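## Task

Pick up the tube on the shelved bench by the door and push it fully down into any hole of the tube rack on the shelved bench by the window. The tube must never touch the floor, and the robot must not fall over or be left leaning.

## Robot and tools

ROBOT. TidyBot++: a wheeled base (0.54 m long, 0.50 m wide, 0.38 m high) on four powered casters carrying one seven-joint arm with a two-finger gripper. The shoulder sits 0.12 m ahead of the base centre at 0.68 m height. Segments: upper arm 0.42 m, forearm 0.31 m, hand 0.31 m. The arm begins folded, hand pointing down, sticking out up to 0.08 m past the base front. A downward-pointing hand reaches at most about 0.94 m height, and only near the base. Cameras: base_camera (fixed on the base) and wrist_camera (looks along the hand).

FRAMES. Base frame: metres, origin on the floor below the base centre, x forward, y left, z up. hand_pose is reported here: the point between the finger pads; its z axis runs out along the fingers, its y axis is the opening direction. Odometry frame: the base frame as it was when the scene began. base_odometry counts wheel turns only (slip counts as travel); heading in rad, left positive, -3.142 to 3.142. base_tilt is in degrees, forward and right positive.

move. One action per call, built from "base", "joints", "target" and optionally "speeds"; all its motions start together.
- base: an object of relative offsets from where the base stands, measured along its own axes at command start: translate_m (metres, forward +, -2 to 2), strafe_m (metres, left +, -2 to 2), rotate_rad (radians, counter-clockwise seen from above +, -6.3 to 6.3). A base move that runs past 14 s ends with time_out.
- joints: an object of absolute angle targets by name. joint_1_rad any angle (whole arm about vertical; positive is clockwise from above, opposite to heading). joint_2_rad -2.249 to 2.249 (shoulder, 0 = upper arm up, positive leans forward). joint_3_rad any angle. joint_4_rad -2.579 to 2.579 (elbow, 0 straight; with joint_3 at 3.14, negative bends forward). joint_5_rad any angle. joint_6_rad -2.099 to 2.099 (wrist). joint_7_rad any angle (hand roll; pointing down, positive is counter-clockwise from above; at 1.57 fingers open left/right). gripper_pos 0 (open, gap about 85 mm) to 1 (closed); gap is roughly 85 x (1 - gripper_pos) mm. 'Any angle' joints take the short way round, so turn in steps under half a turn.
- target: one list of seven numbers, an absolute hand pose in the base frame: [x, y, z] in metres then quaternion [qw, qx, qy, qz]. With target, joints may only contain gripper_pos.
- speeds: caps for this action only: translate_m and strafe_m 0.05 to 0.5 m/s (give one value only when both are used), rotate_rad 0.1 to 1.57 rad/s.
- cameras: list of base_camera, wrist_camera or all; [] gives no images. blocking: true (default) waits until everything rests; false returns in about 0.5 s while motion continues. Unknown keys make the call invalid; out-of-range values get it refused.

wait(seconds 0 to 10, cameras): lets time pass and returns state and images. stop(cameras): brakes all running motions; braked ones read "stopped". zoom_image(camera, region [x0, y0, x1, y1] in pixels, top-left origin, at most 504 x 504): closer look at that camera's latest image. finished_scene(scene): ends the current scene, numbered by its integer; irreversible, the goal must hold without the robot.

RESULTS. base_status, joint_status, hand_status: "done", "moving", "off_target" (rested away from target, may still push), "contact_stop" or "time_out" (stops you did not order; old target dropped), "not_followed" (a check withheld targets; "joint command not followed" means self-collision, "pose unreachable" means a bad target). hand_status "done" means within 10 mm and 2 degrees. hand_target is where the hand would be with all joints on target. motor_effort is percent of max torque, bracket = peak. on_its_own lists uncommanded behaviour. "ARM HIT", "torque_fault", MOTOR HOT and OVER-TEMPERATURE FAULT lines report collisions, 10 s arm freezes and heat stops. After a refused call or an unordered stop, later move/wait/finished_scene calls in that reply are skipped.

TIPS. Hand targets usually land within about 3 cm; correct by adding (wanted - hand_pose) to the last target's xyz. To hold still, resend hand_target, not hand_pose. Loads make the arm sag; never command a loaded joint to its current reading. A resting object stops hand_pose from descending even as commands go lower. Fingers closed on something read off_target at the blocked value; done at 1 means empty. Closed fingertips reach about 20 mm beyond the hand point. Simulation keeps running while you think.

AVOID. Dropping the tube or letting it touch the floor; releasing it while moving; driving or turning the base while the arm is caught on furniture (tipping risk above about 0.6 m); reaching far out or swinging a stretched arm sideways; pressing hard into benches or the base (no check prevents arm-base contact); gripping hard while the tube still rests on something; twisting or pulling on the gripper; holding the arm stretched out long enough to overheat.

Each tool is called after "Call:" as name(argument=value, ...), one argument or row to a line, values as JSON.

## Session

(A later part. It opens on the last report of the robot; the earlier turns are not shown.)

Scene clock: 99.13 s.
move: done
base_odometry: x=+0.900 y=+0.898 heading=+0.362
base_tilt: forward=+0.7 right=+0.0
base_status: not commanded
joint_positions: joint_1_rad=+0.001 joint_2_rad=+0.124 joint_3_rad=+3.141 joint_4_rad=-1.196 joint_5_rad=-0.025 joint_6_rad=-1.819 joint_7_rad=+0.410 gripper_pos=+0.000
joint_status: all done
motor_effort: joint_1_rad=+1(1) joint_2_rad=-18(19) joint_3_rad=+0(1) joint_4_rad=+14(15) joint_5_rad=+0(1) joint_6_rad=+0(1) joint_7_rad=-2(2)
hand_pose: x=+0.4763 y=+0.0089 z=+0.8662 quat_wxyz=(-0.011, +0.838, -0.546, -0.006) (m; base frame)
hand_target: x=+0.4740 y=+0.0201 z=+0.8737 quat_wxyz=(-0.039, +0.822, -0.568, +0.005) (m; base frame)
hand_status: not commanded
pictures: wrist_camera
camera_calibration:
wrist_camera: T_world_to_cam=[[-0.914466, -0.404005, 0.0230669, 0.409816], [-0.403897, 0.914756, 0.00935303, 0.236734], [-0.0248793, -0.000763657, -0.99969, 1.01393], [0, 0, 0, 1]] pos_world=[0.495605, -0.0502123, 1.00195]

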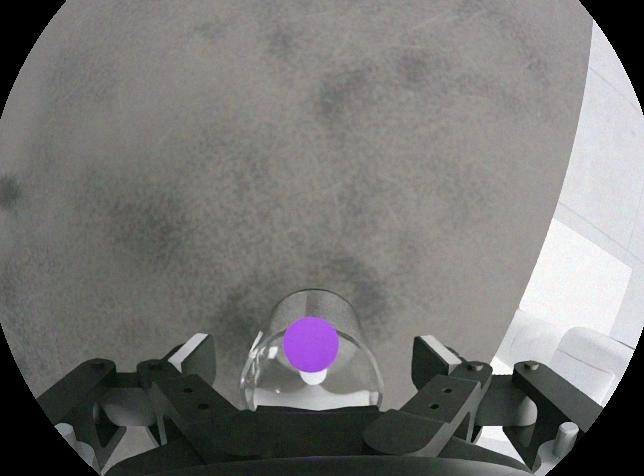

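Call:
move(
  joints={"gripper_pos": 0.62},
  cameras=["wrist_camera"],
)

Call:
zoom_image(
  camera="wrist_camera",
  region=[200, 260, 430, 430],
)

Scene clock: 100.93 s.
move: done
base_odometry: x=+0.900 y=+0.898 heading=+0.362
base_tilt: forward=+0.8 right=+0.0
base_status: not commanded
joint_positions: joint_1_rad=+0.001 joint_2_rad=+0.124 joint_3_rad=+3.141 joint_4_rad=-1.196 joint_5_rad=-0.025 joint_6_rad=-1.819 joint_7_rad=+0.410 gripper_pos=+0.620
joint_status: all done
motor_effort: joint_1_rad=+0(0) joint_2_rad=-18(18) joint_3_rad=+0(1) joint_4_rad=+13(15) joint_5_rad=+0(1) joint_6_rad=+0(1) joint_7_rad=-1(2)
hand_pose: x=+0.4764 y=+0.0089 z=+0.8663 quat_wxyz=(-0.011, +0.838, -0.546, -0.006) (m; base frame)
hand_target: x=+0.4740 y=+0.0201 z=+0.8737 quat_wxyz=(-0.039, +0.822, -0.568, +0.005) (m; base frame)
hand_status: not commanded
pictures: wrist_camera
camera_calibration:
wrist_camera: T_world_to_cam=[[-0.914475, -0.404, 0.02279, 0.410119], [-0.403895, 0.914759, 0.00923232, 0.236863], [-0.0245772, -0.000762019, -0.999698, 1.01381], [0, 0, 0, 1]] pos_world=[0.495628, -0.0502122, 1.00197]

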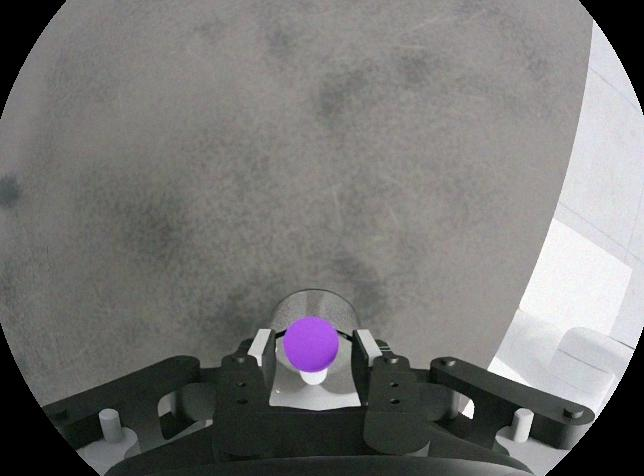

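Scaled by 2.191.

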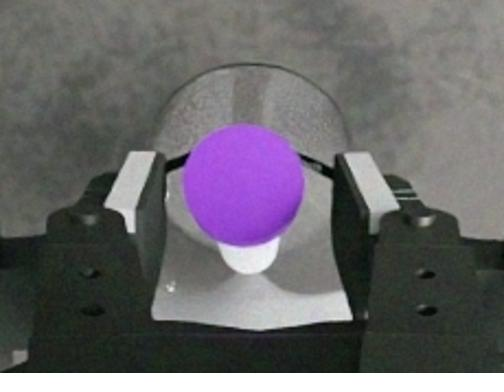

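Call:
move(
  joints={"gripper_pos": 0.76},
  cameras=["wrist_camera"],
)

Call:
zoom_image(
  camera="wrist_camera",
  region=[200, 260, 430, 430],
)

Scene clock: 101.87 s.
move: done
base_odometry: x=+0.900 y=+0.898 heading=+0.362
base_tilt: forward=+0.7 right=+0.0
base_status: not commanded
joint_positions: joint_1_rad=+0.001 joint_2_rad=+0.124 joint_3_rad=+3.141 joint_4_rad=-1.196 joint_5_rad=-0.025 joint_6_rad=-1.819 joint_7_rad=+0.410 gripper_pos=+0.757
joint_status: all done
motor_effort: joint_1_rad=+0(0) joint_2_rad=-18(18) joint_3_rad=+0(1) joint_4_rad=+14(15) joint_5_rad=-1(2) joint_6_rad=+0(0) joint_7_rad=-1(2)
hand_pose: x=+0.4764 y=+0.0089 z=+0.8663 quat_wxyz=(-0.011, +0.838, -0.546, -0.005) (m; base frame)
hand_target: x=+0.4740 y=+0.0201 z=+0.8737 quat_wxyz=(-0.039, +0.822, -0.568, +0.005) (m; base frame)
hand_status: not commanded
pictures: wrist_camera
camera_calibration:
wrist_camera: T_world_to_cam=[[-0.914481, -0.403998, 0.0225729, 0.410296], [-0.403896, 0.914759, 0.00913676, 0.23694], [-0.0243401, -0.000761717, -0.999703, 1.01377], [0, 0, 0, 1]] pos_world=[0.495582, -0.0502121, 1.00204]

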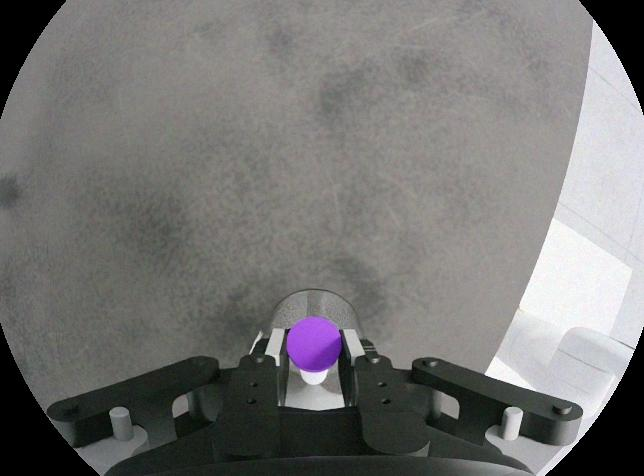

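Scaled by 2.191.

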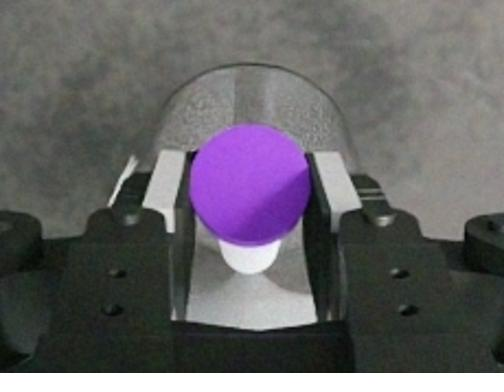

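Call:
move(
  joints={"gripper_pos": 0.84},
  cameras=["wrist_camera"],
)

Call:
zoom_image(
  camera="wrist_camera",
  region=[200, 260, 430, 430],
)

Scene clock: 102.63 s.
move: off_target
base_odometry: x=+0.900 y=+0.898 heading=+0.362
base_tilt: forward=+0.7 right=+0.0
base_status: not commanded
joint_positions: joint_1_rad=+0.001 joint_2_rad=+0.122 joint_3_rad=+3.141 joint_4_rad=-1.196 joint_5_rad=-0.025 joint_6_rad=-1.819 joint_7_rad=+0.410 gripper_pos=+0.795
joint_status: gripper_pos off_target (ended at +0.795, target +0.840)
motor_effort: joint_1_rad=+0(0) joint_2_rad=-18(18) joint_3_rad=+0(1) joint_4_rad=+14(15) joint_5_rad=+0(2) joint_6_rad=+0(1) joint_7_rad=-2(2)
hand_pose: x=+0.4760 y=+0.0089 z=+0.8669 quat_wxyz=(-0.012, +0.838, -0.546, -0.005) (m; base frame)
hand_target: x=+0.4740 y=+0.0201 z=+0.8737 quat_wxyz=(-0.039, +0.822, -0.568, +0.005) (m; base frame)
hand_status: not commanded
pictures: wrist_camera
camera_calibration:
wrist_camera: T_world_to_cam=[[-0.914531, -0.403989, 0.0206509, 0.41162], [-0.403905, 0.914764, 0.00828919, 0.237517], [-0.0222395, -0.000760285, -0.999752, 1.01343], [0, 0, 0, 1]] pos_world=[0.494911, -0.0502114, 1.00271]

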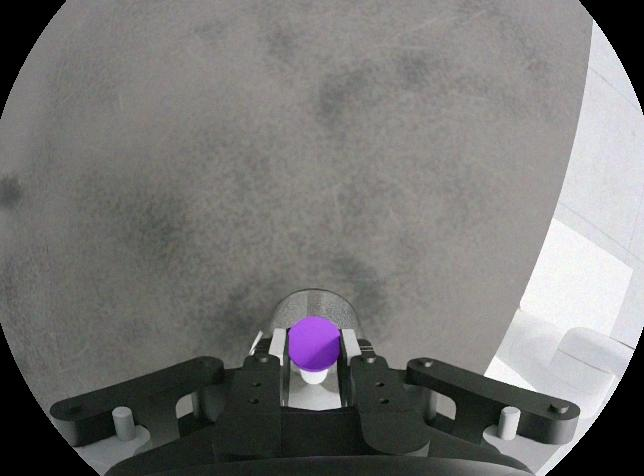

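Scaled by 2.191.

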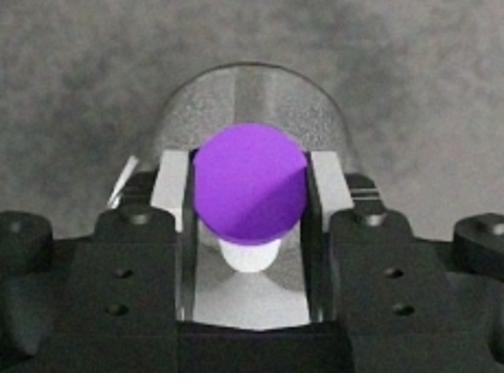

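Call:
move(
  joints={"joint_1_rad": 0.0, "joint_2_rad": 0.15, "joint_3_rad": 3.14, "joint_4_rad": -1.084, "joint_5_rad": -0.06, "joint_6_rad": -1.927, "joint_7_rad": 0.345},
  cameras=["wrist_camera"],
)

Call:
zoom_image(
  camera="wrist_camera",
  region=[200, 260, 430, 430],
)

Scene clock: 105.40 s.
move: done
base_odometry: x=+0.900 y=+0.898 heading=+0.362
base_tilt: forward=+0.7 right=+0.1
base_status: not commanded
joint_positions: joint_1_rad=+0.001 joint_2_rad=+0.127 joint_3_rad=+3.141 joint_4_rad=-1.114 joint_5_rad=-0.025 joint_6_rad=-1.892 joint_7_rad=+0.410 gripper_pos=+0.795
joint_status: all done
motor_effort: joint_1_rad=+0(2) joint_2_rad=-18(19) joint_3_rad=+0(1) joint_4_rad=+14(15) joint_5_rad=+0(2) joint_6_rad=+0(1) joint_7_rad=-2(2)
hand_pose: x=+0.4724 y=+0.0087 z=+0.8899 quat_wxyz=(-0.012, +0.839, -0.545, -0.003) (m; base frame)
hand_target: x=+0.4723 y=+0.0193 z=+0.8910 quat_wxyz=(-0.018, +0.824, -0.566, -0.024) (m; base frame)
hand_status: not commanded
pictures: wrist_camera
camera_calibration:
wrist_camera: T_world_to_cam=[[-0.9139, -0.405574, 0.0172145, 0.410567], [-0.405529, 0.914061, 0.00619969, 0.238657], [-0.0182495, -0.00131507, -0.999833, 1.03446], [0, 0, 0, 1]] pos_world=[0.490878, -0.0502709, 1.02574]

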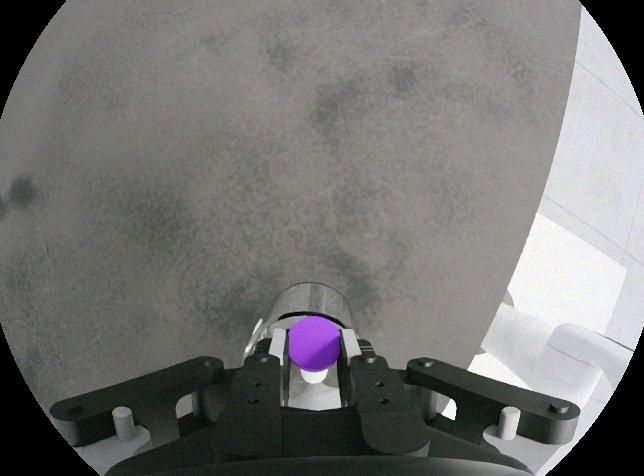

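Scaled by 2.191.

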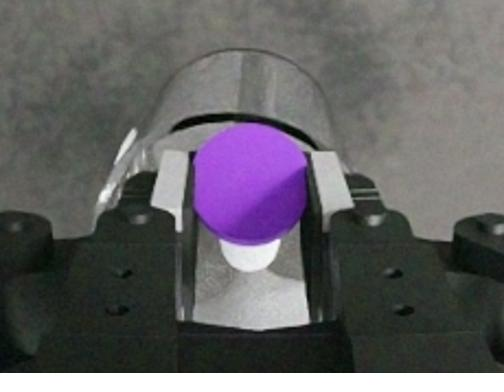

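Call:
move(
  base={"translate_m": 0.006, "strafe_m": -0.008},
  speeds={"translate_m": 0.05},
  joints={"joint_1_rad": 0.0, "joint_2_rad": 0.185, "joint_3_rad": 3.14, "joint_4_rad": -1.0, "joint_5_rad": -0.06, "joint_6_rad": -1.99, "joint_7_rad": 0.345},
  cameras=["wrist_camera"],
)

Call:
zoom_image(
  camera="wrist_camera",
  region=[200, 260, 430, 430],
)

Scene clock: 106.90 s.
move: done
base_odometry: x=+0.909 y=+0.893 heading=+0.362
base_tilt: forward=+0.8 right=+0.0
base_status: done
joint_positions: joint_1_rad=+0.001 joint_2_rad=+0.159 joint_3_rad=+3.141 joint_4_rad=-1.034 joint_5_rad=-0.025 joint_6_rad=-1.951 joint_7_rad=+0.410 gripper_pos=+0.795
joint_status: all done
motor_effort: joint_1_rad=+0(2) joint_2_rad=-19(19) joint_3_rad=+0(2) joint_4_rad=+15(15) joint_5_rad=-1(2) joint_6_rad=+0(1) joint_7_rad=-2(2)
hand_pose: x=+0.4772 y=+0.0084 z=+0.9020 quat_wxyz=(-0.009, +0.839, -0.544, -0.007) (m; base frame)
hand_target: x=+0.4770 y=+0.0189 z=+0.9031 quat_wxyz=(-0.013, +0.825, -0.565, -0.030) (m; base frame)
hand_status: not commanded
pictures: wrist_camera
camera_calibration:
wrist_camera: T_world_to_cam=[[-0.913252, -0.406453, 0.0277044, 0.40481], [-0.406326, 0.91367, 0.010313, 0.237464], [-0.0295044, -0.00183868, -0.999563, 1.05185], [0, 0, 0, 1]] pos_world=[0.497215, -0.0504935, 1.03773]

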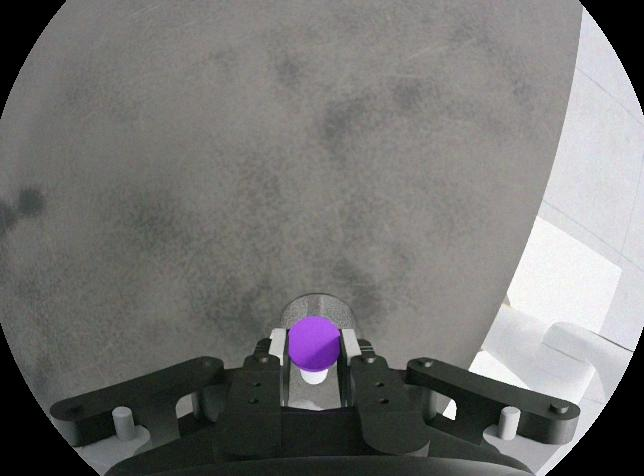

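Scaled by 2.191.

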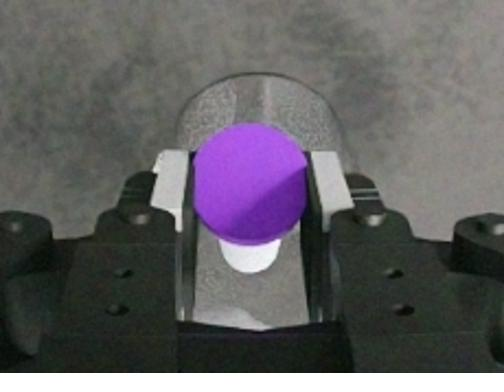

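Call:
move(
  base={"strafe_m": -0.010},
  speeds={"strafe_m": 0.05},
  joints={"joint_1_rad": 0.0, "joint_2_rad": 0.209, "joint_3_rad": 3.14, "joint_4_rad": -0.87, "joint_5_rad": -0.06, "joint_6_rad": -2.09, "joint_7_rad": 0.345},
  cameras=["wrist_camera"],
)

Call:
zoom_image(
  camera="wrist_camera",
  region=[200, 260, 430, 430],
)

Scene clock: 111.30 s.
move: done
base_odometry: x=+0.912 y=+0.883 heading=+0.362
base_tilt: forward=+0.7 right=+0.0
base_status: done
joint_positions: joint_1_rad=+0.002 joint_2_rad=+0.181 joint_3_rad=+3.141 joint_4_rad=-0.903 joint_5_rad=-0.025 joint_6_rad=-2.050 joint_7_rad=+0.410 gripper_pos=+0.795
joint_status: all done
motor_effort: joint_1_rad=+1(2) joint_2_rad=-19(20) joint_3_rad=-1(2) joint_4_rad=+13(15) joint_5_rad=-1(2) joint_6_rad=+0(1) joint_7_rad=-1(2)
hand_pose: x=+0.4748 y=+0.0078 z=+0.9318 quat_wxyz=(-0.011, +0.839, -0.544, -0.003) (m; base frame)
hand_target: x=+0.4746 y=+0.0180 z=+0.9311 quat_wxyz=(-0.014, +0.826, -0.562, -0.026) (m; base frame)
hand_status: not commanded
pictures: wrist_camera
camera_calibration:
wrist_camera: T_world_to_cam=[[-0.912962, -0.407619, 0.0186093, 0.409931], [-0.407598, 0.913147, 0.00507872, 0.242284], [-0.0190632, -0.00294842, -0.999814, 1.07678], [0, 0, 0, 1]] pos_world=[0.493533, -0.0509705, 1.06772]

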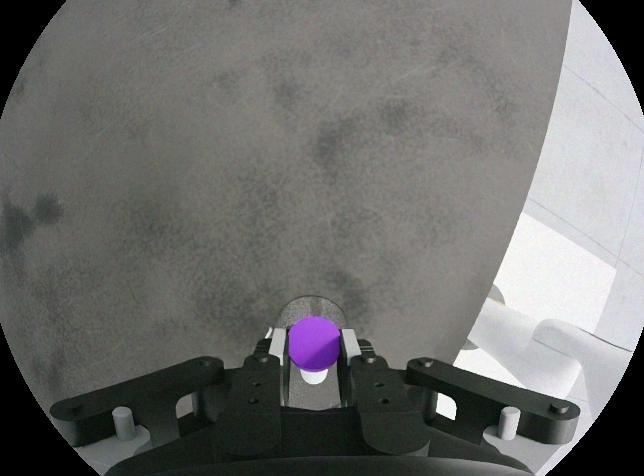

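Scaled by 2.191.

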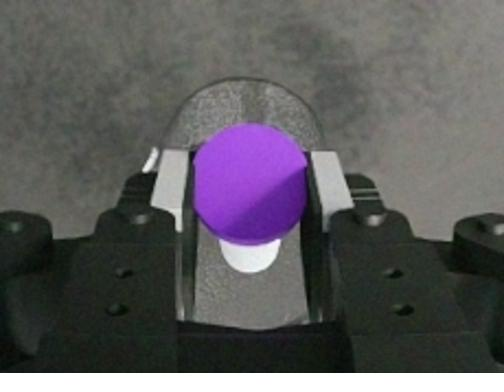

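Call:
move(
  joints={"joint_1_rad": 0.0, "joint_2_rad": 0.05, "joint_3_rad": 3.14, "joint_4_rad": -0.83, "joint_5_rad": -0.06, "joint_6_rad": -1.977, "joint_7_rad": 0.345},
  cameras=["wrist_camera"],
)

Call:
zoom_image(
  camera="wrist_camera",
  region=[200, 260, 430, 430],
)

Scene clock: 113.80 s.
move: done
base_odometry: x=+0.912 y=+0.883 heading=+0.362
base_tilt: forward=+0.7 right=+0.0
base_status: not commanded
joint_positions: joint_1_rad=+0.002 joint_2_rad=+0.069 joint_3_rad=+3.141 joint_4_rad=-0.859 joint_5_rad=-0.025 joint_6_rad=-2.011 joint_7_rad=+0.410 gripper_pos=+0.795
joint_status: all done
motor_effort: joint_1_rad=+0(1) joint_2_rad=-15(21) joint_3_rad=+0(2) joint_4_rad=+12(14) joint_5_rad=+0(1) joint_6_rad=+2(2) joint_7_rad=-1(2)
hand_pose: x=+0.4624 y=+0.0079 z=+0.9851 quat_wxyz=(-0.064, +0.835, -0.540, +0.079) (m; base frame)
hand_target: x=+0.4693 y=+0.0190 z=+1.0040 quat_wxyz=(-0.103, +0.819, -0.556, +0.101) (m; base frame)
hand_status: not commanded
pictures: wrist_camera
camera_calibration:
wrist_camera: T_world_to_cam=[[-0.899666, -0.40684, -0.158373, 0.565874], [-0.400151, 0.913495, -0.0735269, 0.310797], [0.174587, -0.00277667, -0.984638, 1.02535], [0, 0, 0, 1]] pos_world=[0.454451, -0.050844, 1.12207]

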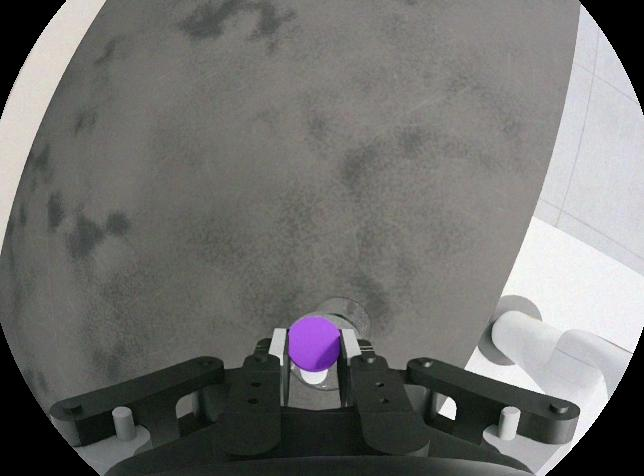

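Scaled by 2.191.

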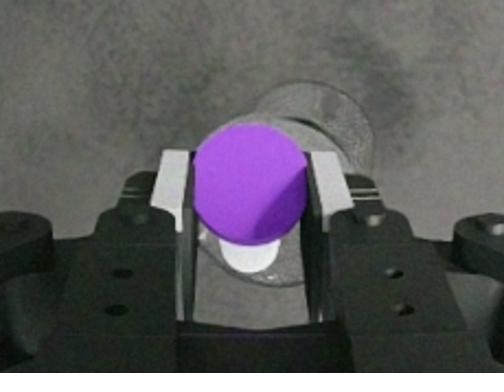

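Call:
move(
  joints={"joint_1_rad": 0.0, "joint_2_rad": 0.04, "joint_3_rad": 3.14, "joint_4_rad": -0.70, "joint_5_rad": -0.06, "joint_6_rad": -2.08, "joint_7_rad": 0.345, "gripper_pos": 0.92},
  cameras=["wrist_camera", "base_camera"],
)

Scene clock: 116.37 s.
move: off_target
base_odometry: x=+0.912 y=+0.883 heading=+0.362
base_tilt: forward=+0.8 right=+0.0
base_status: not commanded
joint_positions: joint_1_rad=+0.002 joint_2_rad=+0.065 joint_3_rad=+3.141 joint_4_rad=-0.731 joint_5_rad=-0.025 joint_6_rad=-2.048 joint_7_rad=+0.410 gripper_pos=+0.795
joint_status: gripper_pos off_target (ended at +0.795, target +0.920); the others done
motor_effort: joint_1_rad=+0(2) joint_2_rad=-14(16) joint_3_rad=+1(1) joint_4_rad=+12(14) joint_5_rad=-1(1) joint_6_rad=+3(3) joint_7_rad=-1(2)
hand_pose: x=+0.4622 y=+0.0078 z=+1.0242 quat_wxyz=(-0.090, +0.831, -0.536, +0.119) (m; base frame)
hand_target: x=+0.4458 y=+0.0181 z=+1.0394 quat_wxyz=(-0.111, +0.818, -0.552, +0.117) (m; base frame)
hand_status: not commanded
pictures: base_camera, wrist_camera
camera_calibration:
wrist_camera: T_world_to_cam=[[-0.880266, -0.407617, -0.242861, 0.649378], [-0.391963, 0.913147, -0.111926, 0.349244], [0.26739, -0.00333186, -0.963583, 0.999408], [0, 0, 0, 1]] pos_world=[0.441284, -0.0508836, 1.15981]

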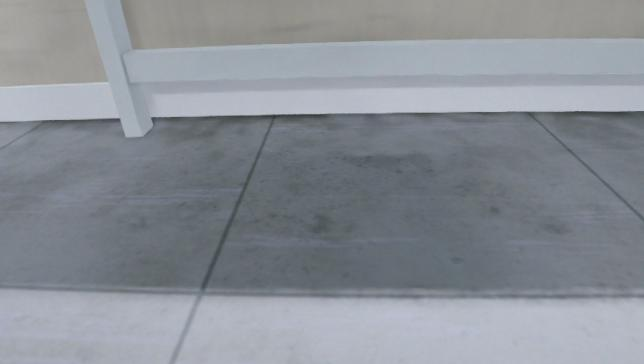

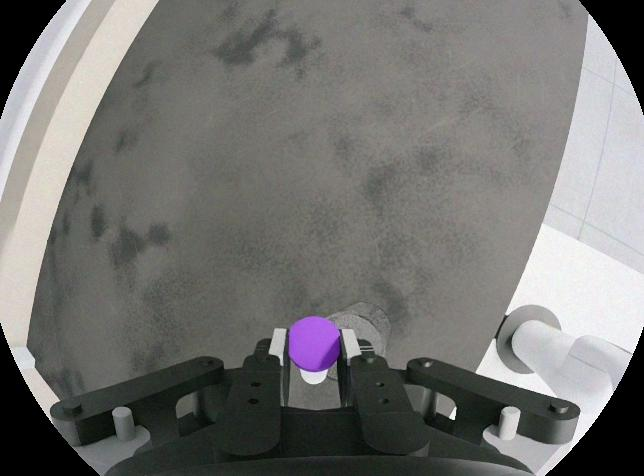

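Call:
move(
  base={"translate_m": -0.7},
  cameras=["wrist_camera", "base_camera"],
)

Scene clock: 119.73 s.
move: done
base_odometry: x=+0.258 y=+0.635 heading=+0.362
base_tilt: forward=+0.6 right=+0.1
base_status: done
joint_positions: joint_1_rad=+0.002 joint_2_rad=+0.055 joint_3_rad=+3.141 joint_4_rad=-0.729 joint_5_rad=-0.025 joint_6_rad=-2.048 joint_7_rad=+0.410 gripper_pos=+0.795
joint_status: not commanded
motor_effort: joint_1_rad=+0(1) joint_2_rad=-13(18) joint_3_rad=-1(1) joint_4_rad=+12(13) joint_5_rad=-1(1) joint_6_rad=+3(4) joint_7_rad=-1(2)
hand_pose: x=+0.4589 y=+0.0078 z=+1.0279 quat_wxyz=(-0.093, +0.830, -0.536, +0.123) (m; base frame)
hand_target: x=+0.4458 y=+0.0181 z=+1.0394 quat_wxyz=(-0.111, +0.818, -0.552, +0.117) (m; base frame)
hand_status: not commanded
pictures: base_camera, wrist_camera
camera_calibration:
wrist_camera: T_world_to_cam=[[-0.877573, -0.407623, -0.252406, 0.655962], [-0.390725, 0.913144, -0.116197, 0.352188], [0.277848, -0.00335033, -0.960619, 0.996018], [0, 0, 0, 1]] pos_world=[0.436522, -0.0508759, 1.16329]

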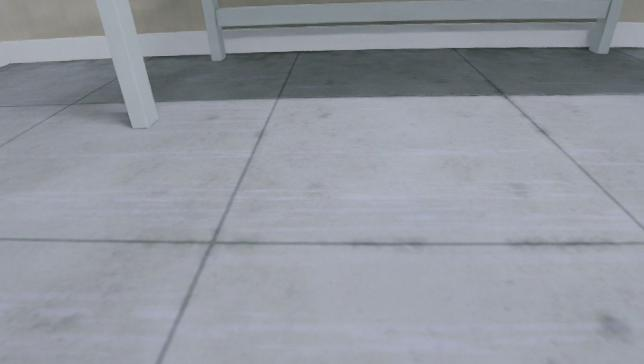

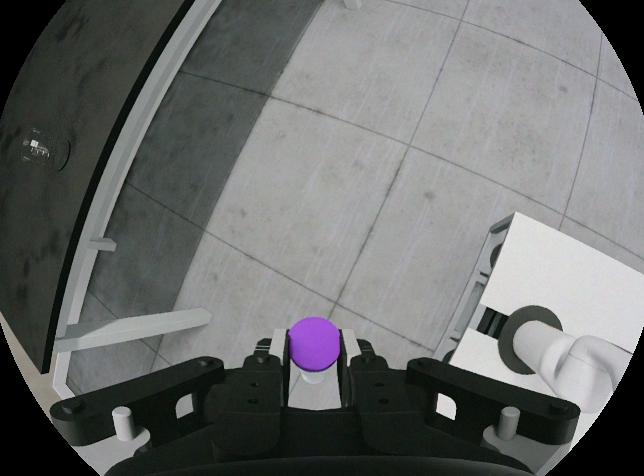

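Call:
move(
  base={"rotate_rad": 0.9},
  joints={"joint_1_rad": 0.0, "joint_2_rad": -0.225, "joint_3_rad": 3.14, "joint_4_rad": -1.117, "joint_5_rad": -0.06, "joint_6_rad": -1.642, "joint_7_rad": 1.49},
  cameras=["wrist_camera", "base_camera"],
)

Scene clock: 123.70 s.
move: done
base_odometry: x=+0.258 y=+0.635 heading=+1.262
base_tilt: forward=+0.7 right=+0.0
base_status: done
joint_positions: joint_1_rad=+0.001 joint_2_rad=-0.200 joint_3_rad=+3.139 joint_4_rad=-1.089 joint_5_rad=-0.025 joint_6_rad=-1.682 joint_7_rad=+1.411 gripper_pos=+0.795
joint_status: all done
motor_effort: joint_1_rad=+0(2) joint_2_rad=-7(14) joint_3_rad=+0(2) joint_4_rad=+13(15) joint_5_rad=+0(2) joint_6_rad=+5(6) joint_7_rad=-1(2)
hand_pose: x=+0.4475 y=+0.0097 z=+1.0301 quat_wxyz=(-0.034, +0.957, -0.071, +0.279) (m; base frame)
hand_target: x=+0.4471 y=+0.0206 z=+1.0342 quat_wxyz=(-0.040, +0.953, -0.027, +0.298) (m; base frame)
hand_status: not commanded
pictures: base_camera, wrist_camera
camera_calibration:
wrist_camera: T_world_to_cam=[[-0.136629, -0.987748, -0.075403, 0.139011], [-0.827437, 0.155643, -0.539558, 0.985135], [0.544683, -0.0113281, -0.838565, 0.756341], [0, 0, 0, 1]] pos_world=[0.422164, -0.00745401, 1.17626]

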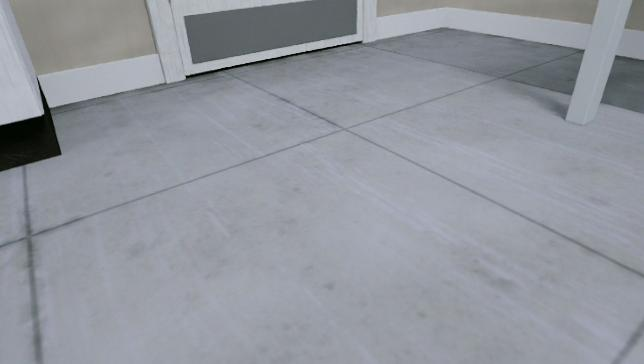

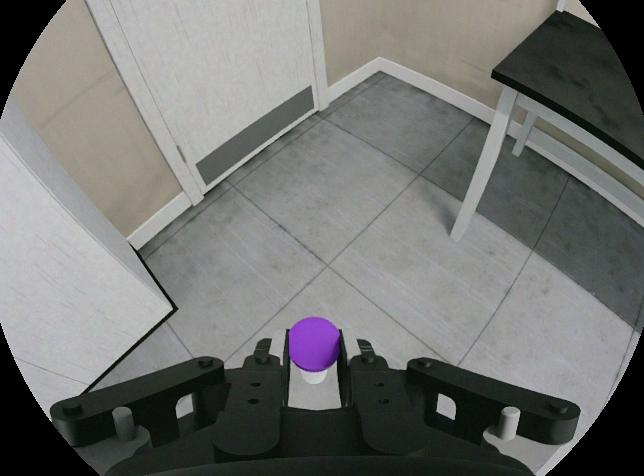

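Call:
move(
  base={"rotate_rad": 1.1},
  cameras=["wrist_camera", "base_camera"],
)

Scene clock: 126.83 s.
move: done
base_odometry: x=+0.258 y=+0.635 heading=+2.362
base_tilt: forward=+0.7 right=+0.1
base_status: done
joint_positions: joint_1_rad=+0.001 joint_2_rad=-0.200 joint_3_rad=+3.138 joint_4_rad=-1.090 joint_5_rad=-0.025 joint_6_rad=-1.678 joint_7_rad=+1.414 gripper_pos=+0.795
joint_status: not commanded
motor_effort: joint_1_rad=+0(1) joint_2_rad=-7(9) joint_3_rad=+0(2) joint_4_rad=+14(15) joint_5_rad=-1(2) joint_6_rad=+6(6) joint_7_rad=-1(2)
hand_pose: x=+0.4486 y=+0.0101 z=+1.0307 quat_wxyz=(-0.034, +0.957, -0.069, +0.281) (m; base frame)
hand_target: x=+0.4471 y=+0.0206 z=+1.0342 quat_wxyz=(-0.040, +0.953, -0.027, +0.298) (m; base frame)
hand_status: not commanded
pictures: base_camera, wrist_camera
camera_calibration:
wrist_camera: T_world_to_cam=[[-0.133219, -0.988291, -0.0743895, 0.136989], [-0.82563, 0.152187, -0.543299, 0.989428], [0.548259, -0.0109596, -0.836237, 0.752179], [0, 0, 0, 1]] pos_world=[0.422763, -0.00694991, 1.17675]

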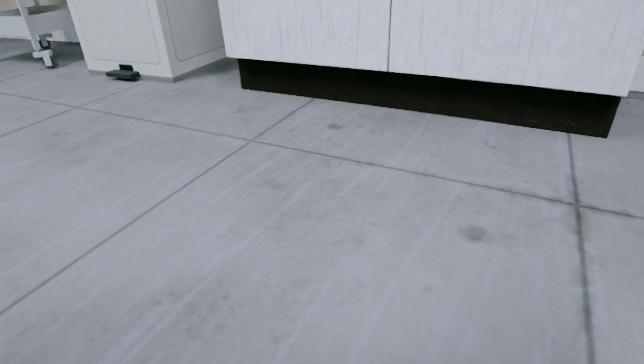

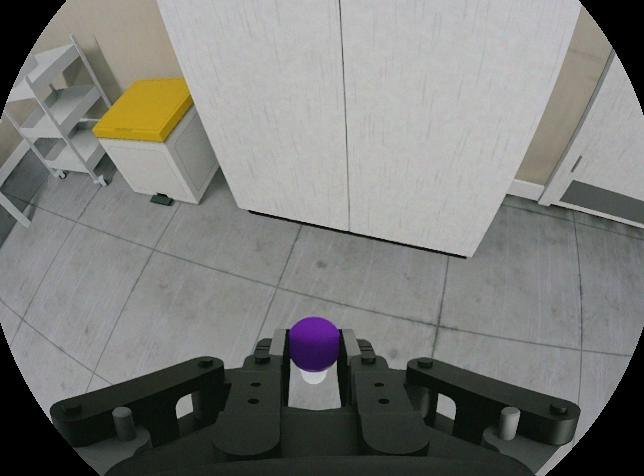

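Call:
move(
  base={"translate_m": 0.67, "strafe_m": 1.085, "rotate_rad": 1.141},
  cameras=["wrist_camera", "base_camera"],
)

Scene clock: 131.57 s.
move: done
base_odometry: x=-0.982 y=+0.335 heading=-2.780
base_tilt: forward=+0.7 right=+0.1
base_status: done
joint_positions: joint_1_rad=+0.001 joint_2_rad=-0.214 joint_3_rad=+3.141 joint_4_rad=-1.092 joint_5_rad=-0.025 joint_6_rad=-1.675 joint_7_rad=+1.414 gripper_pos=+0.795
joint_status: not commanded
motor_effort: joint_1_rad=+0(1) joint_2_rad=-7(10) joint_3_rad=+0(2) joint_4_rad=+13(15) joint_5_rad=-1(2) joint_6_rad=+5(6) joint_7_rad=-2(2)
hand_pose: x=+0.4442 y=+0.0087 z=+1.0349 quat_wxyz=(-0.034, +0.954, -0.070, +0.288) (m; base frame)
hand_target: x=+0.4471 y=+0.0206 z=+1.0342 quat_wxyz=(-0.040, +0.953, -0.027, +0.298) (m; base frame)
hand_status: not commanded
pictures: base_camera, wrist_camera
camera_calibration:
wrist_camera: T_world_to_cam=[[-0.135277, -0.987815, -0.0769563, 0.138977], [-0.817078, 0.155153, -0.555257, 0.996791], [0.560431, -0.0122343, -0.828111, 0.744312], [0, 0, 0, 1]] pos_world=[0.416121, -0.00826541, 1.18054]

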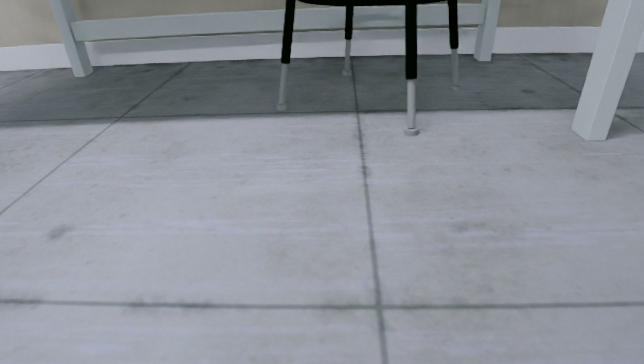

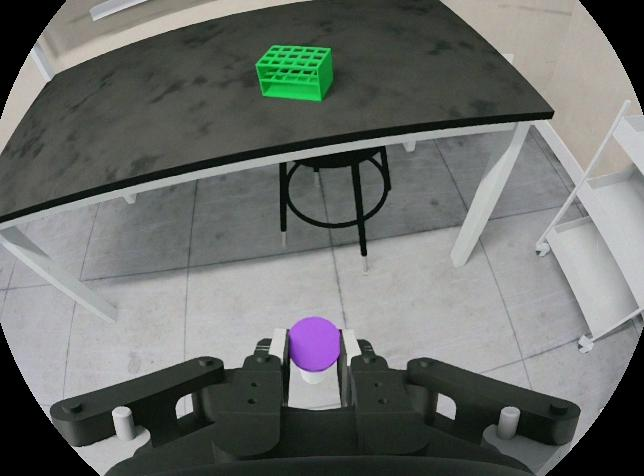

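Call:
zoom_image(
  camera="wrist_camera",
  region=[230, 20, 400, 145],
)

Scaled by 2.965.

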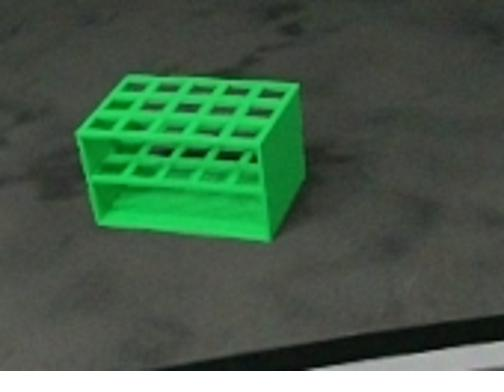

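Call:
zoom_image(
  camera="wrist_camera",
  region=[264, 300, 364, 420],
)

Scaled by 4.200.

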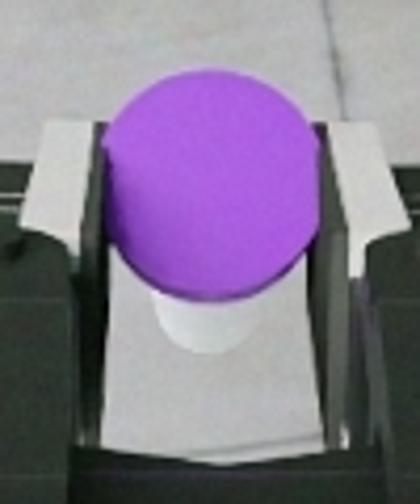

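Call:
move(
  base={"translate_m": 0.4},
  speeds={"translate_m": 0.3},
  cameras=["wrist_camera", "base_camera"],
)

Call:
zoom_image(
  camera="wrist_camera",
  region=[200, 120, 400, 270],
)

Scene clock: 142.67 s.
move: done
base_odometry: x=-1.356 y=+0.194 heading=-2.780
base_tilt: forward=+0.8 right=+0.1
base_status: done
joint_positions: joint_1_rad=+0.001 joint_2_rad=-0.218 joint_3_rad=+3.141 joint_4_rad=-1.093 joint_5_rad=-0.025 joint_6_rad=-1.674 joint_7_rad=+1.414 gripper_pos=+0.795
joint_status: not commanded
motor_effort: joint_1_rad=+0(0) joint_2_rad=-6(10) joint_3_rad=+0(1) joint_4_rad=+13(15) joint_5_rad=+0(2) joint_6_rad=+5(6) joint_7_rad=-1(2)
hand_pose: x=+0.4429 y=+0.0087 z=+1.0362 quat_wxyz=(-0.034, +0.954, -0.070, +0.290) (m; base frame)
hand_target: x=+0.4471 y=+0.0206 z=+1.0342 quat_wxyz=(-0.040, +0.953, -0.027, +0.298) (m; base frame)
hand_status: not commanded
pictures: base_camera, wrist_camera
camera_calibration:
wrist_camera: T_world_to_cam=[[-0.1349, -0.987821, -0.0775298, 0.139326], [-0.814611, 0.15511, -0.558883, 0.999078], [0.564102, -0.0122369, -0.825614, 0.741874], [0, 0, 0, 1]] pos_world=[0.414162, -0.00825995, 1.18167]

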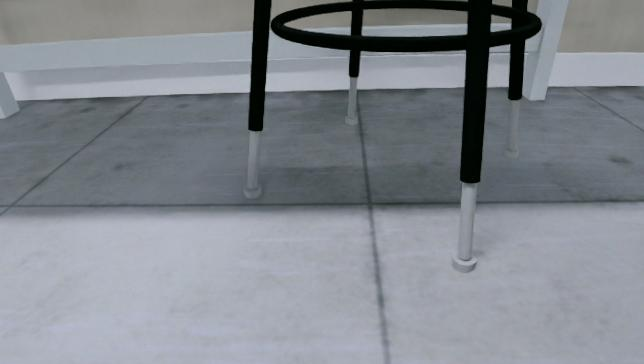

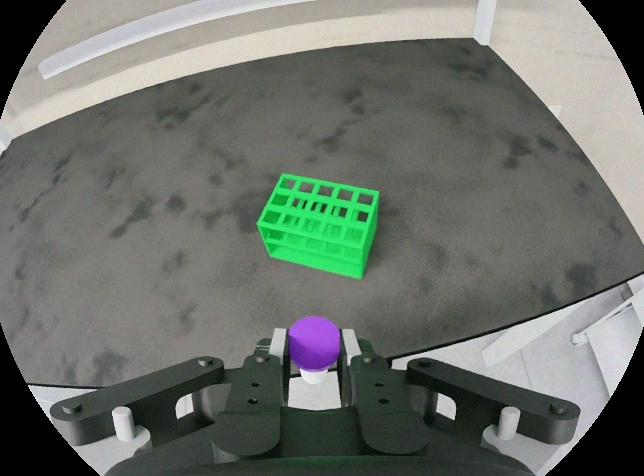

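Scaled by 2.520.

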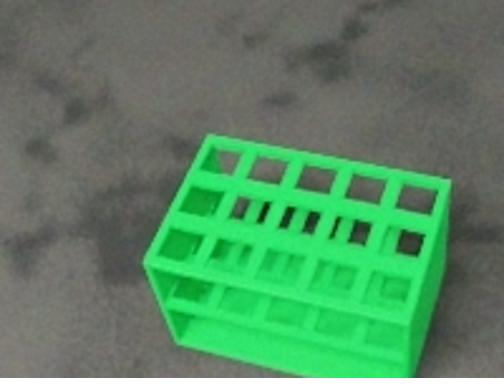

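Call:
zoom_image(
  camera="wrist_camera",
  region=[250, 165, 390, 285],
)

Scaled by 3.600.

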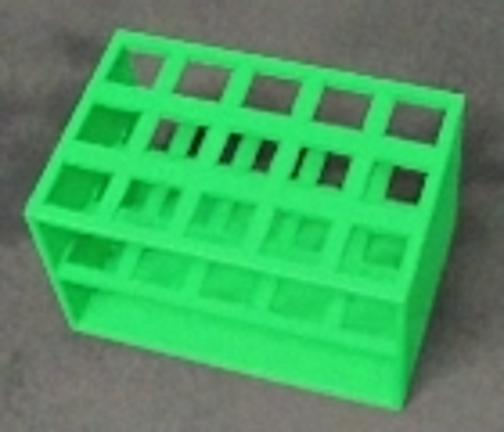

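Call:
move(
  joints={"joint_1_rad": 0.0, "joint_2_rad": -0.1, "joint_3_rad": 3.14, "joint_4_rad": -1.0, "joint_5_rad": -0.06, "joint_6_rad": -1.66, "joint_7_rad": 1.65},
  cameras=["wrist_camera"],
)

Call:
zoom_image(
  camera="wrist_camera",
  region=[264, 300, 364, 420],
)

Scene clock: 150.33 s.
move: done
base_odometry: x=-1.356 y=+0.194 heading=-2.780
base_tilt: forward=+0.7 right=+0.1
base_status: not commanded
joint_positions: joint_1_rad=+0.001 joint_2_rad=-0.110 joint_3_rad=+3.141 joint_4_rad=-1.031 joint_5_rad=-0.025 joint_6_rad=-1.674 joint_7_rad=+1.573 gripper_pos=+0.795
joint_status: all done
motor_effort: joint_1_rad=+0(1) joint_2_rad=-10(13) joint_3_rad=+1(1) joint_4_rad=+15(16) joint_5_rad=-1(1) joint_6_rad=+5(6) joint_7_rad=-1(2)
hand_pose: x=+0.4847 y=+0.0087 z=+1.0245 quat_wxyz=(-0.011, +0.963, +0.005, +0.270) (m; base frame)
hand_target: x=+0.4938 y=+0.0206 z=+1.0362 quat_wxyz=(-0.017, +0.956, +0.050, +0.287) (m; base frame)
hand_status: not commanded
pictures: wrist_camera
camera_calibration:
wrist_camera: T_world_to_cam=[[-0.0037457, -0.99994, 0.0102863, -0.00942265], [-0.847908, -0.00227729, -0.530138, 1.0147], [0.53013, -0.0107076, -0.847849, 0.747856], [0, 0, 0, 1]] pos_world=[0.463877, 0.000896409, 1.1721]

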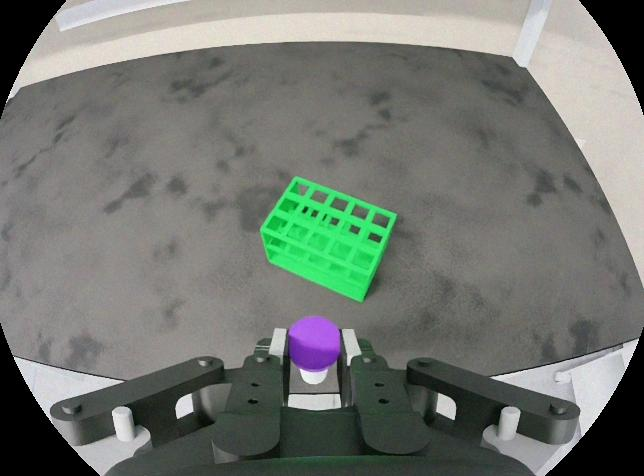

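Scaled by 4.200.

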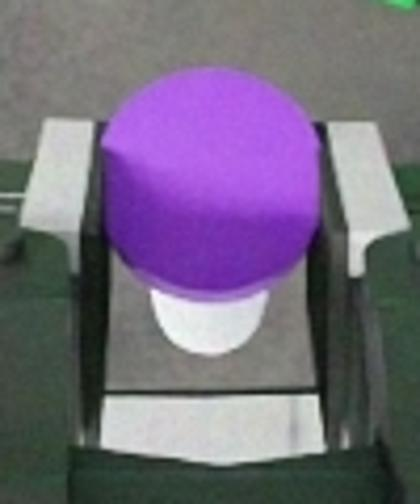

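Call:
move(
  joints={"joint_1_rad": 0.0, "joint_2_rad": -0.03, "joint_3_rad": 3.14, "joint_4_rad": -1.0, "joint_5_rad": 0.03, "joint_6_rad": -1.59, "joint_7_rad": 1.65},
  cameras=["wrist_camera"],
)

Call:
zoom_image(
  camera="wrist_camera",
  region=[260, 175, 400, 295],
)

Scene clock: 153.67 s.
move: done
base_odometry: x=-1.356 y=+0.194 heading=-2.780
base_tilt: forward=+0.7 right=+0.1
base_status: not commanded
joint_positions: joint_1_rad=+0.001 joint_2_rad=-0.042 joint_3_rad=+3.141 joint_4_rad=-1.030 joint_5_rad=-0.005 joint_6_rad=-1.624 joint_7_rad=+1.574 gripper_pos=+0.795
joint_status: all done
motor_effort: joint_1_rad=+0(1) joint_2_rad=-13(15) joint_3_rad=+0(1) joint_4_rad=+15(15) joint_5_rad=+0(1) joint_6_rad=+5(6) joint_7_rad=-1(2)
hand_pose: x=+0.5212 y=+0.0025 z=+1.0067 quat_wxyz=(-0.002, +0.965, +0.002, +0.262) (m; base frame)
hand_target: x=+0.5366 y=-0.0073 z=+1.0201 quat_wxyz=(+0.025, +0.957, +0.034, +0.286) (m; base frame)
hand_status: not commanded
pictures: wrist_camera
camera_calibration:
wrist_camera: T_world_to_cam=[[-0.0142727, -0.999531, 0.0271022, -0.0267875], [-0.856557, -0.00176152, -0.516049, 1.02657], [0.515855, -0.03058, -0.85613, 0.72919], [0, 0, 0, 1]] pos_world=[0.502779, -0.00266803, 1.15477]

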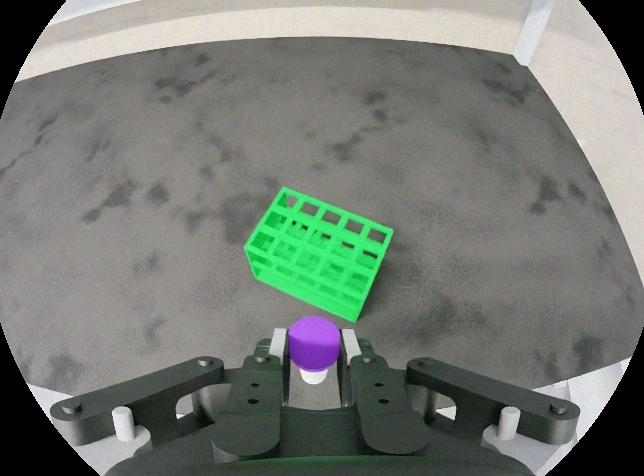

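Scaled by 3.600.

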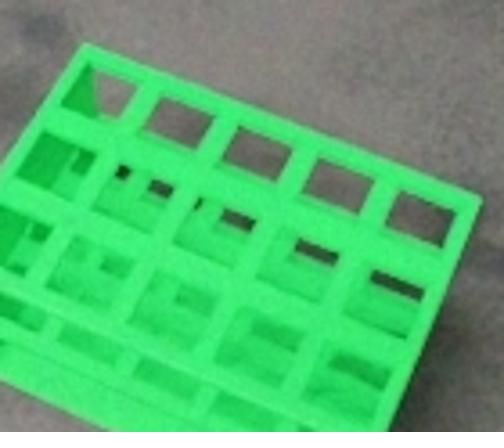

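Call:
zoom_image(
  camera="wrist_camera",
  region=[236, 180, 404, 324],
)

Scaled by 3.000.

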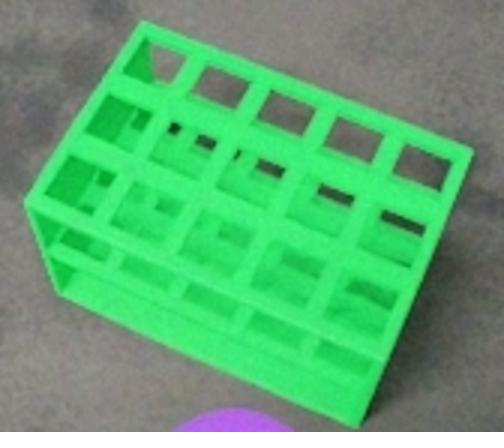

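Call:
move(
  joints={"joint_1_rad": 0.0, "joint_2_rad": 0.205, "joint_3_rad": 3.14, "joint_4_rad": -0.857, "joint_5_rad": 0.03, "joint_6_rad": -1.4615, "joint_7_rad": 1.65},
  cameras=["wrist_camera"],
)

Call:
zoom_image(
  camera="wrist_camera",
  region=[200, 240, 430, 430],
)

Scene clock: 159.17 s.
move: done
base_odometry: x=-1.356 y=+0.194 heading=-2.780
base_tilt: forward=+0.7 right=+0.0
base_status: not commanded
joint_positions: joint_1_rad=+0.001 joint_2_rad=+0.198 joint_3_rad=+3.141 joint_4_rad=-0.893 joint_5_rad=-0.005 joint_6_rad=-1.500 joint_7_rad=+1.574 gripper_pos=+0.795
joint_status: all done
motor_effort: joint_1_rad=+0(1) joint_2_rad=-22(25) joint_3_rad=+0(1) joint_4_rad=+16(17) joint_5_rad=-1(1) joint_6_rad=+5(6) joint_7_rad=-1(2)
hand_pose: x=+0.6432 y=+0.0023 z=+0.9741 quat_wxyz=(-0.002, +0.962, +0.002, +0.272) (m; base frame)
hand_target: x=+0.6595 y=-0.0072 z=+0.9933 quat_wxyz=(+0.026, +0.952, +0.035, +0.303) (m; base frame)
hand_status: not commanded
pictures: wrist_camera
camera_calibration:
wrist_camera: T_world_to_cam=[[-0.0151749, -0.999532, 0.0265428, -0.0231967], [-0.846186, -0.00130409, -0.532886, 1.12394], [0.532672, -0.0305466, -0.845771, 0.617427], [0, 0, 0, 1]] pos_world=[0.621821, -0.00285983, 1.12175]

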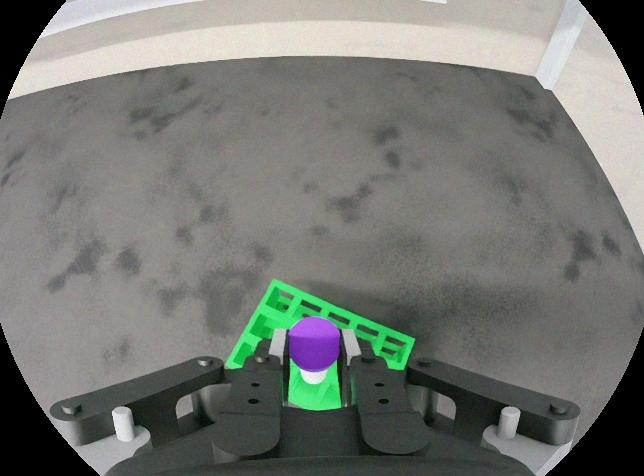

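Scaled by 2.191.

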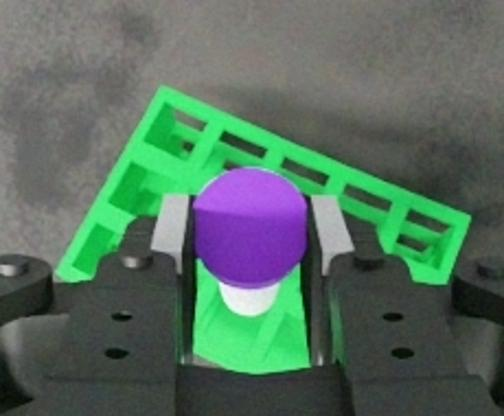

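Call:
zoom_image(
  camera="wrist_camera",
  region=[274, 340, 354, 412],
)

Scaled by 6.300.

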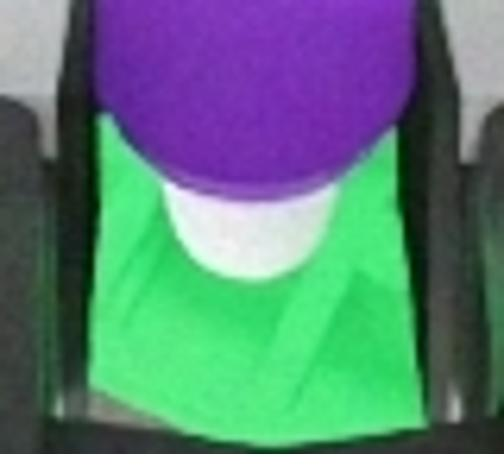

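Call:
move(
  base={"strafe_m": 0.006},
  speeds={"strafe_m": 0.05},
  joints={"joint_1_rad": 0.0, "joint_2_rad": 0.155, "joint_3_rad": 3.14, "joint_4_rad": -0.98, "joint_5_rad": 0.03, "joint_6_rad": -1.411, "joint_7_rad": 1.65},
  cameras=["wrist_camera"],
)

Call:
zoom_image(
  camera="wrist_camera",
  region=[200, 240, 430, 430],
)

Scene clock: 162.80 s.
move: done
base_odometry: x=-1.354 y=+0.188 heading=-2.781
base_tilt: forward=+0.7 right=+0.0
base_status: done
joint_positions: joint_1_rad=+0.001 joint_2_rad=+0.194 joint_3_rad=+3.141 joint_4_rad=-0.958 joint_5_rad=-0.005 joint_6_rad=-1.451 joint_7_rad=+1.574 gripper_pos=+0.795
joint_status: all done
motor_effort: joint_1_rad=+0(2) joint_2_rad=-22(23) joint_3_rad=+0(1) joint_4_rad=+16(17) joint_5_rad=+0(2) joint_6_rad=+5(6) joint_7_rad=-1(2)
hand_pose: x=+0.6469 y=+0.0027 z=+0.9555 quat_wxyz=(-0.002, +0.964, +0.002, +0.266) (m; base frame)
hand_target: x=+0.6435 y=-0.0071 z=+0.9726 quat_wxyz=(+0.026, +0.955, +0.036, +0.293) (m; base frame)
hand_status: not commanded
pictures: wrist_camera
camera_calibration:
wrist_camera: T_world_to_cam=[[-0.0142344, -0.999546, 0.0265716, -0.0228751], [-0.851952, -0.00178711, -0.523617, 1.11204], [0.523426, -0.0300911, -0.85154, 0.61124], [0, 0, 0, 1]] pos_world=[0.627139, -0.00248443, 1.10338]

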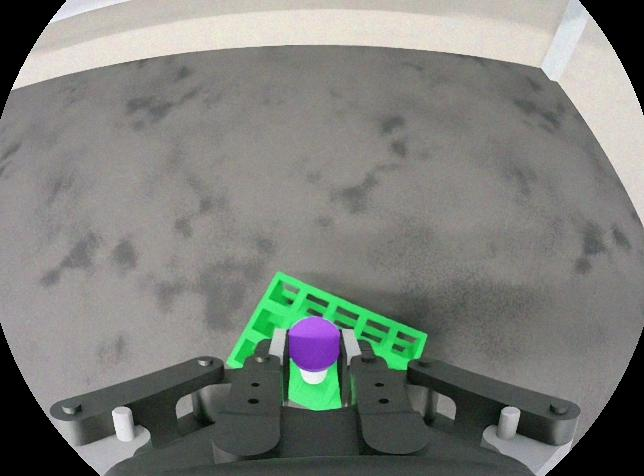

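Scaled by 2.191.

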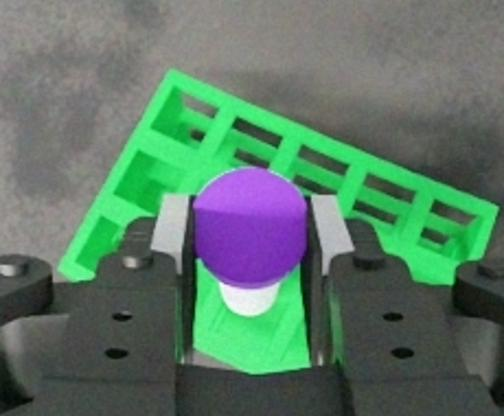

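Call:
zoom_image(
  camera="wrist_camera",
  region=[274, 340, 354, 412],
)

Scaled by 6.300.

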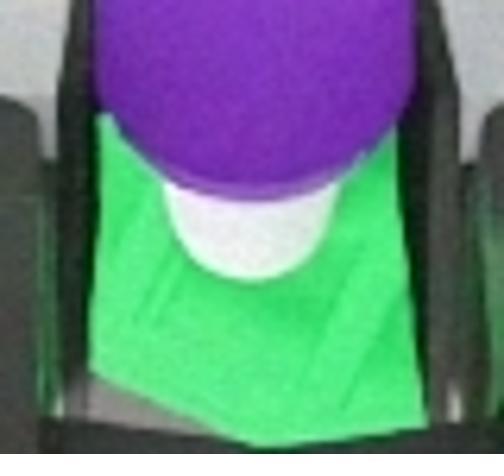

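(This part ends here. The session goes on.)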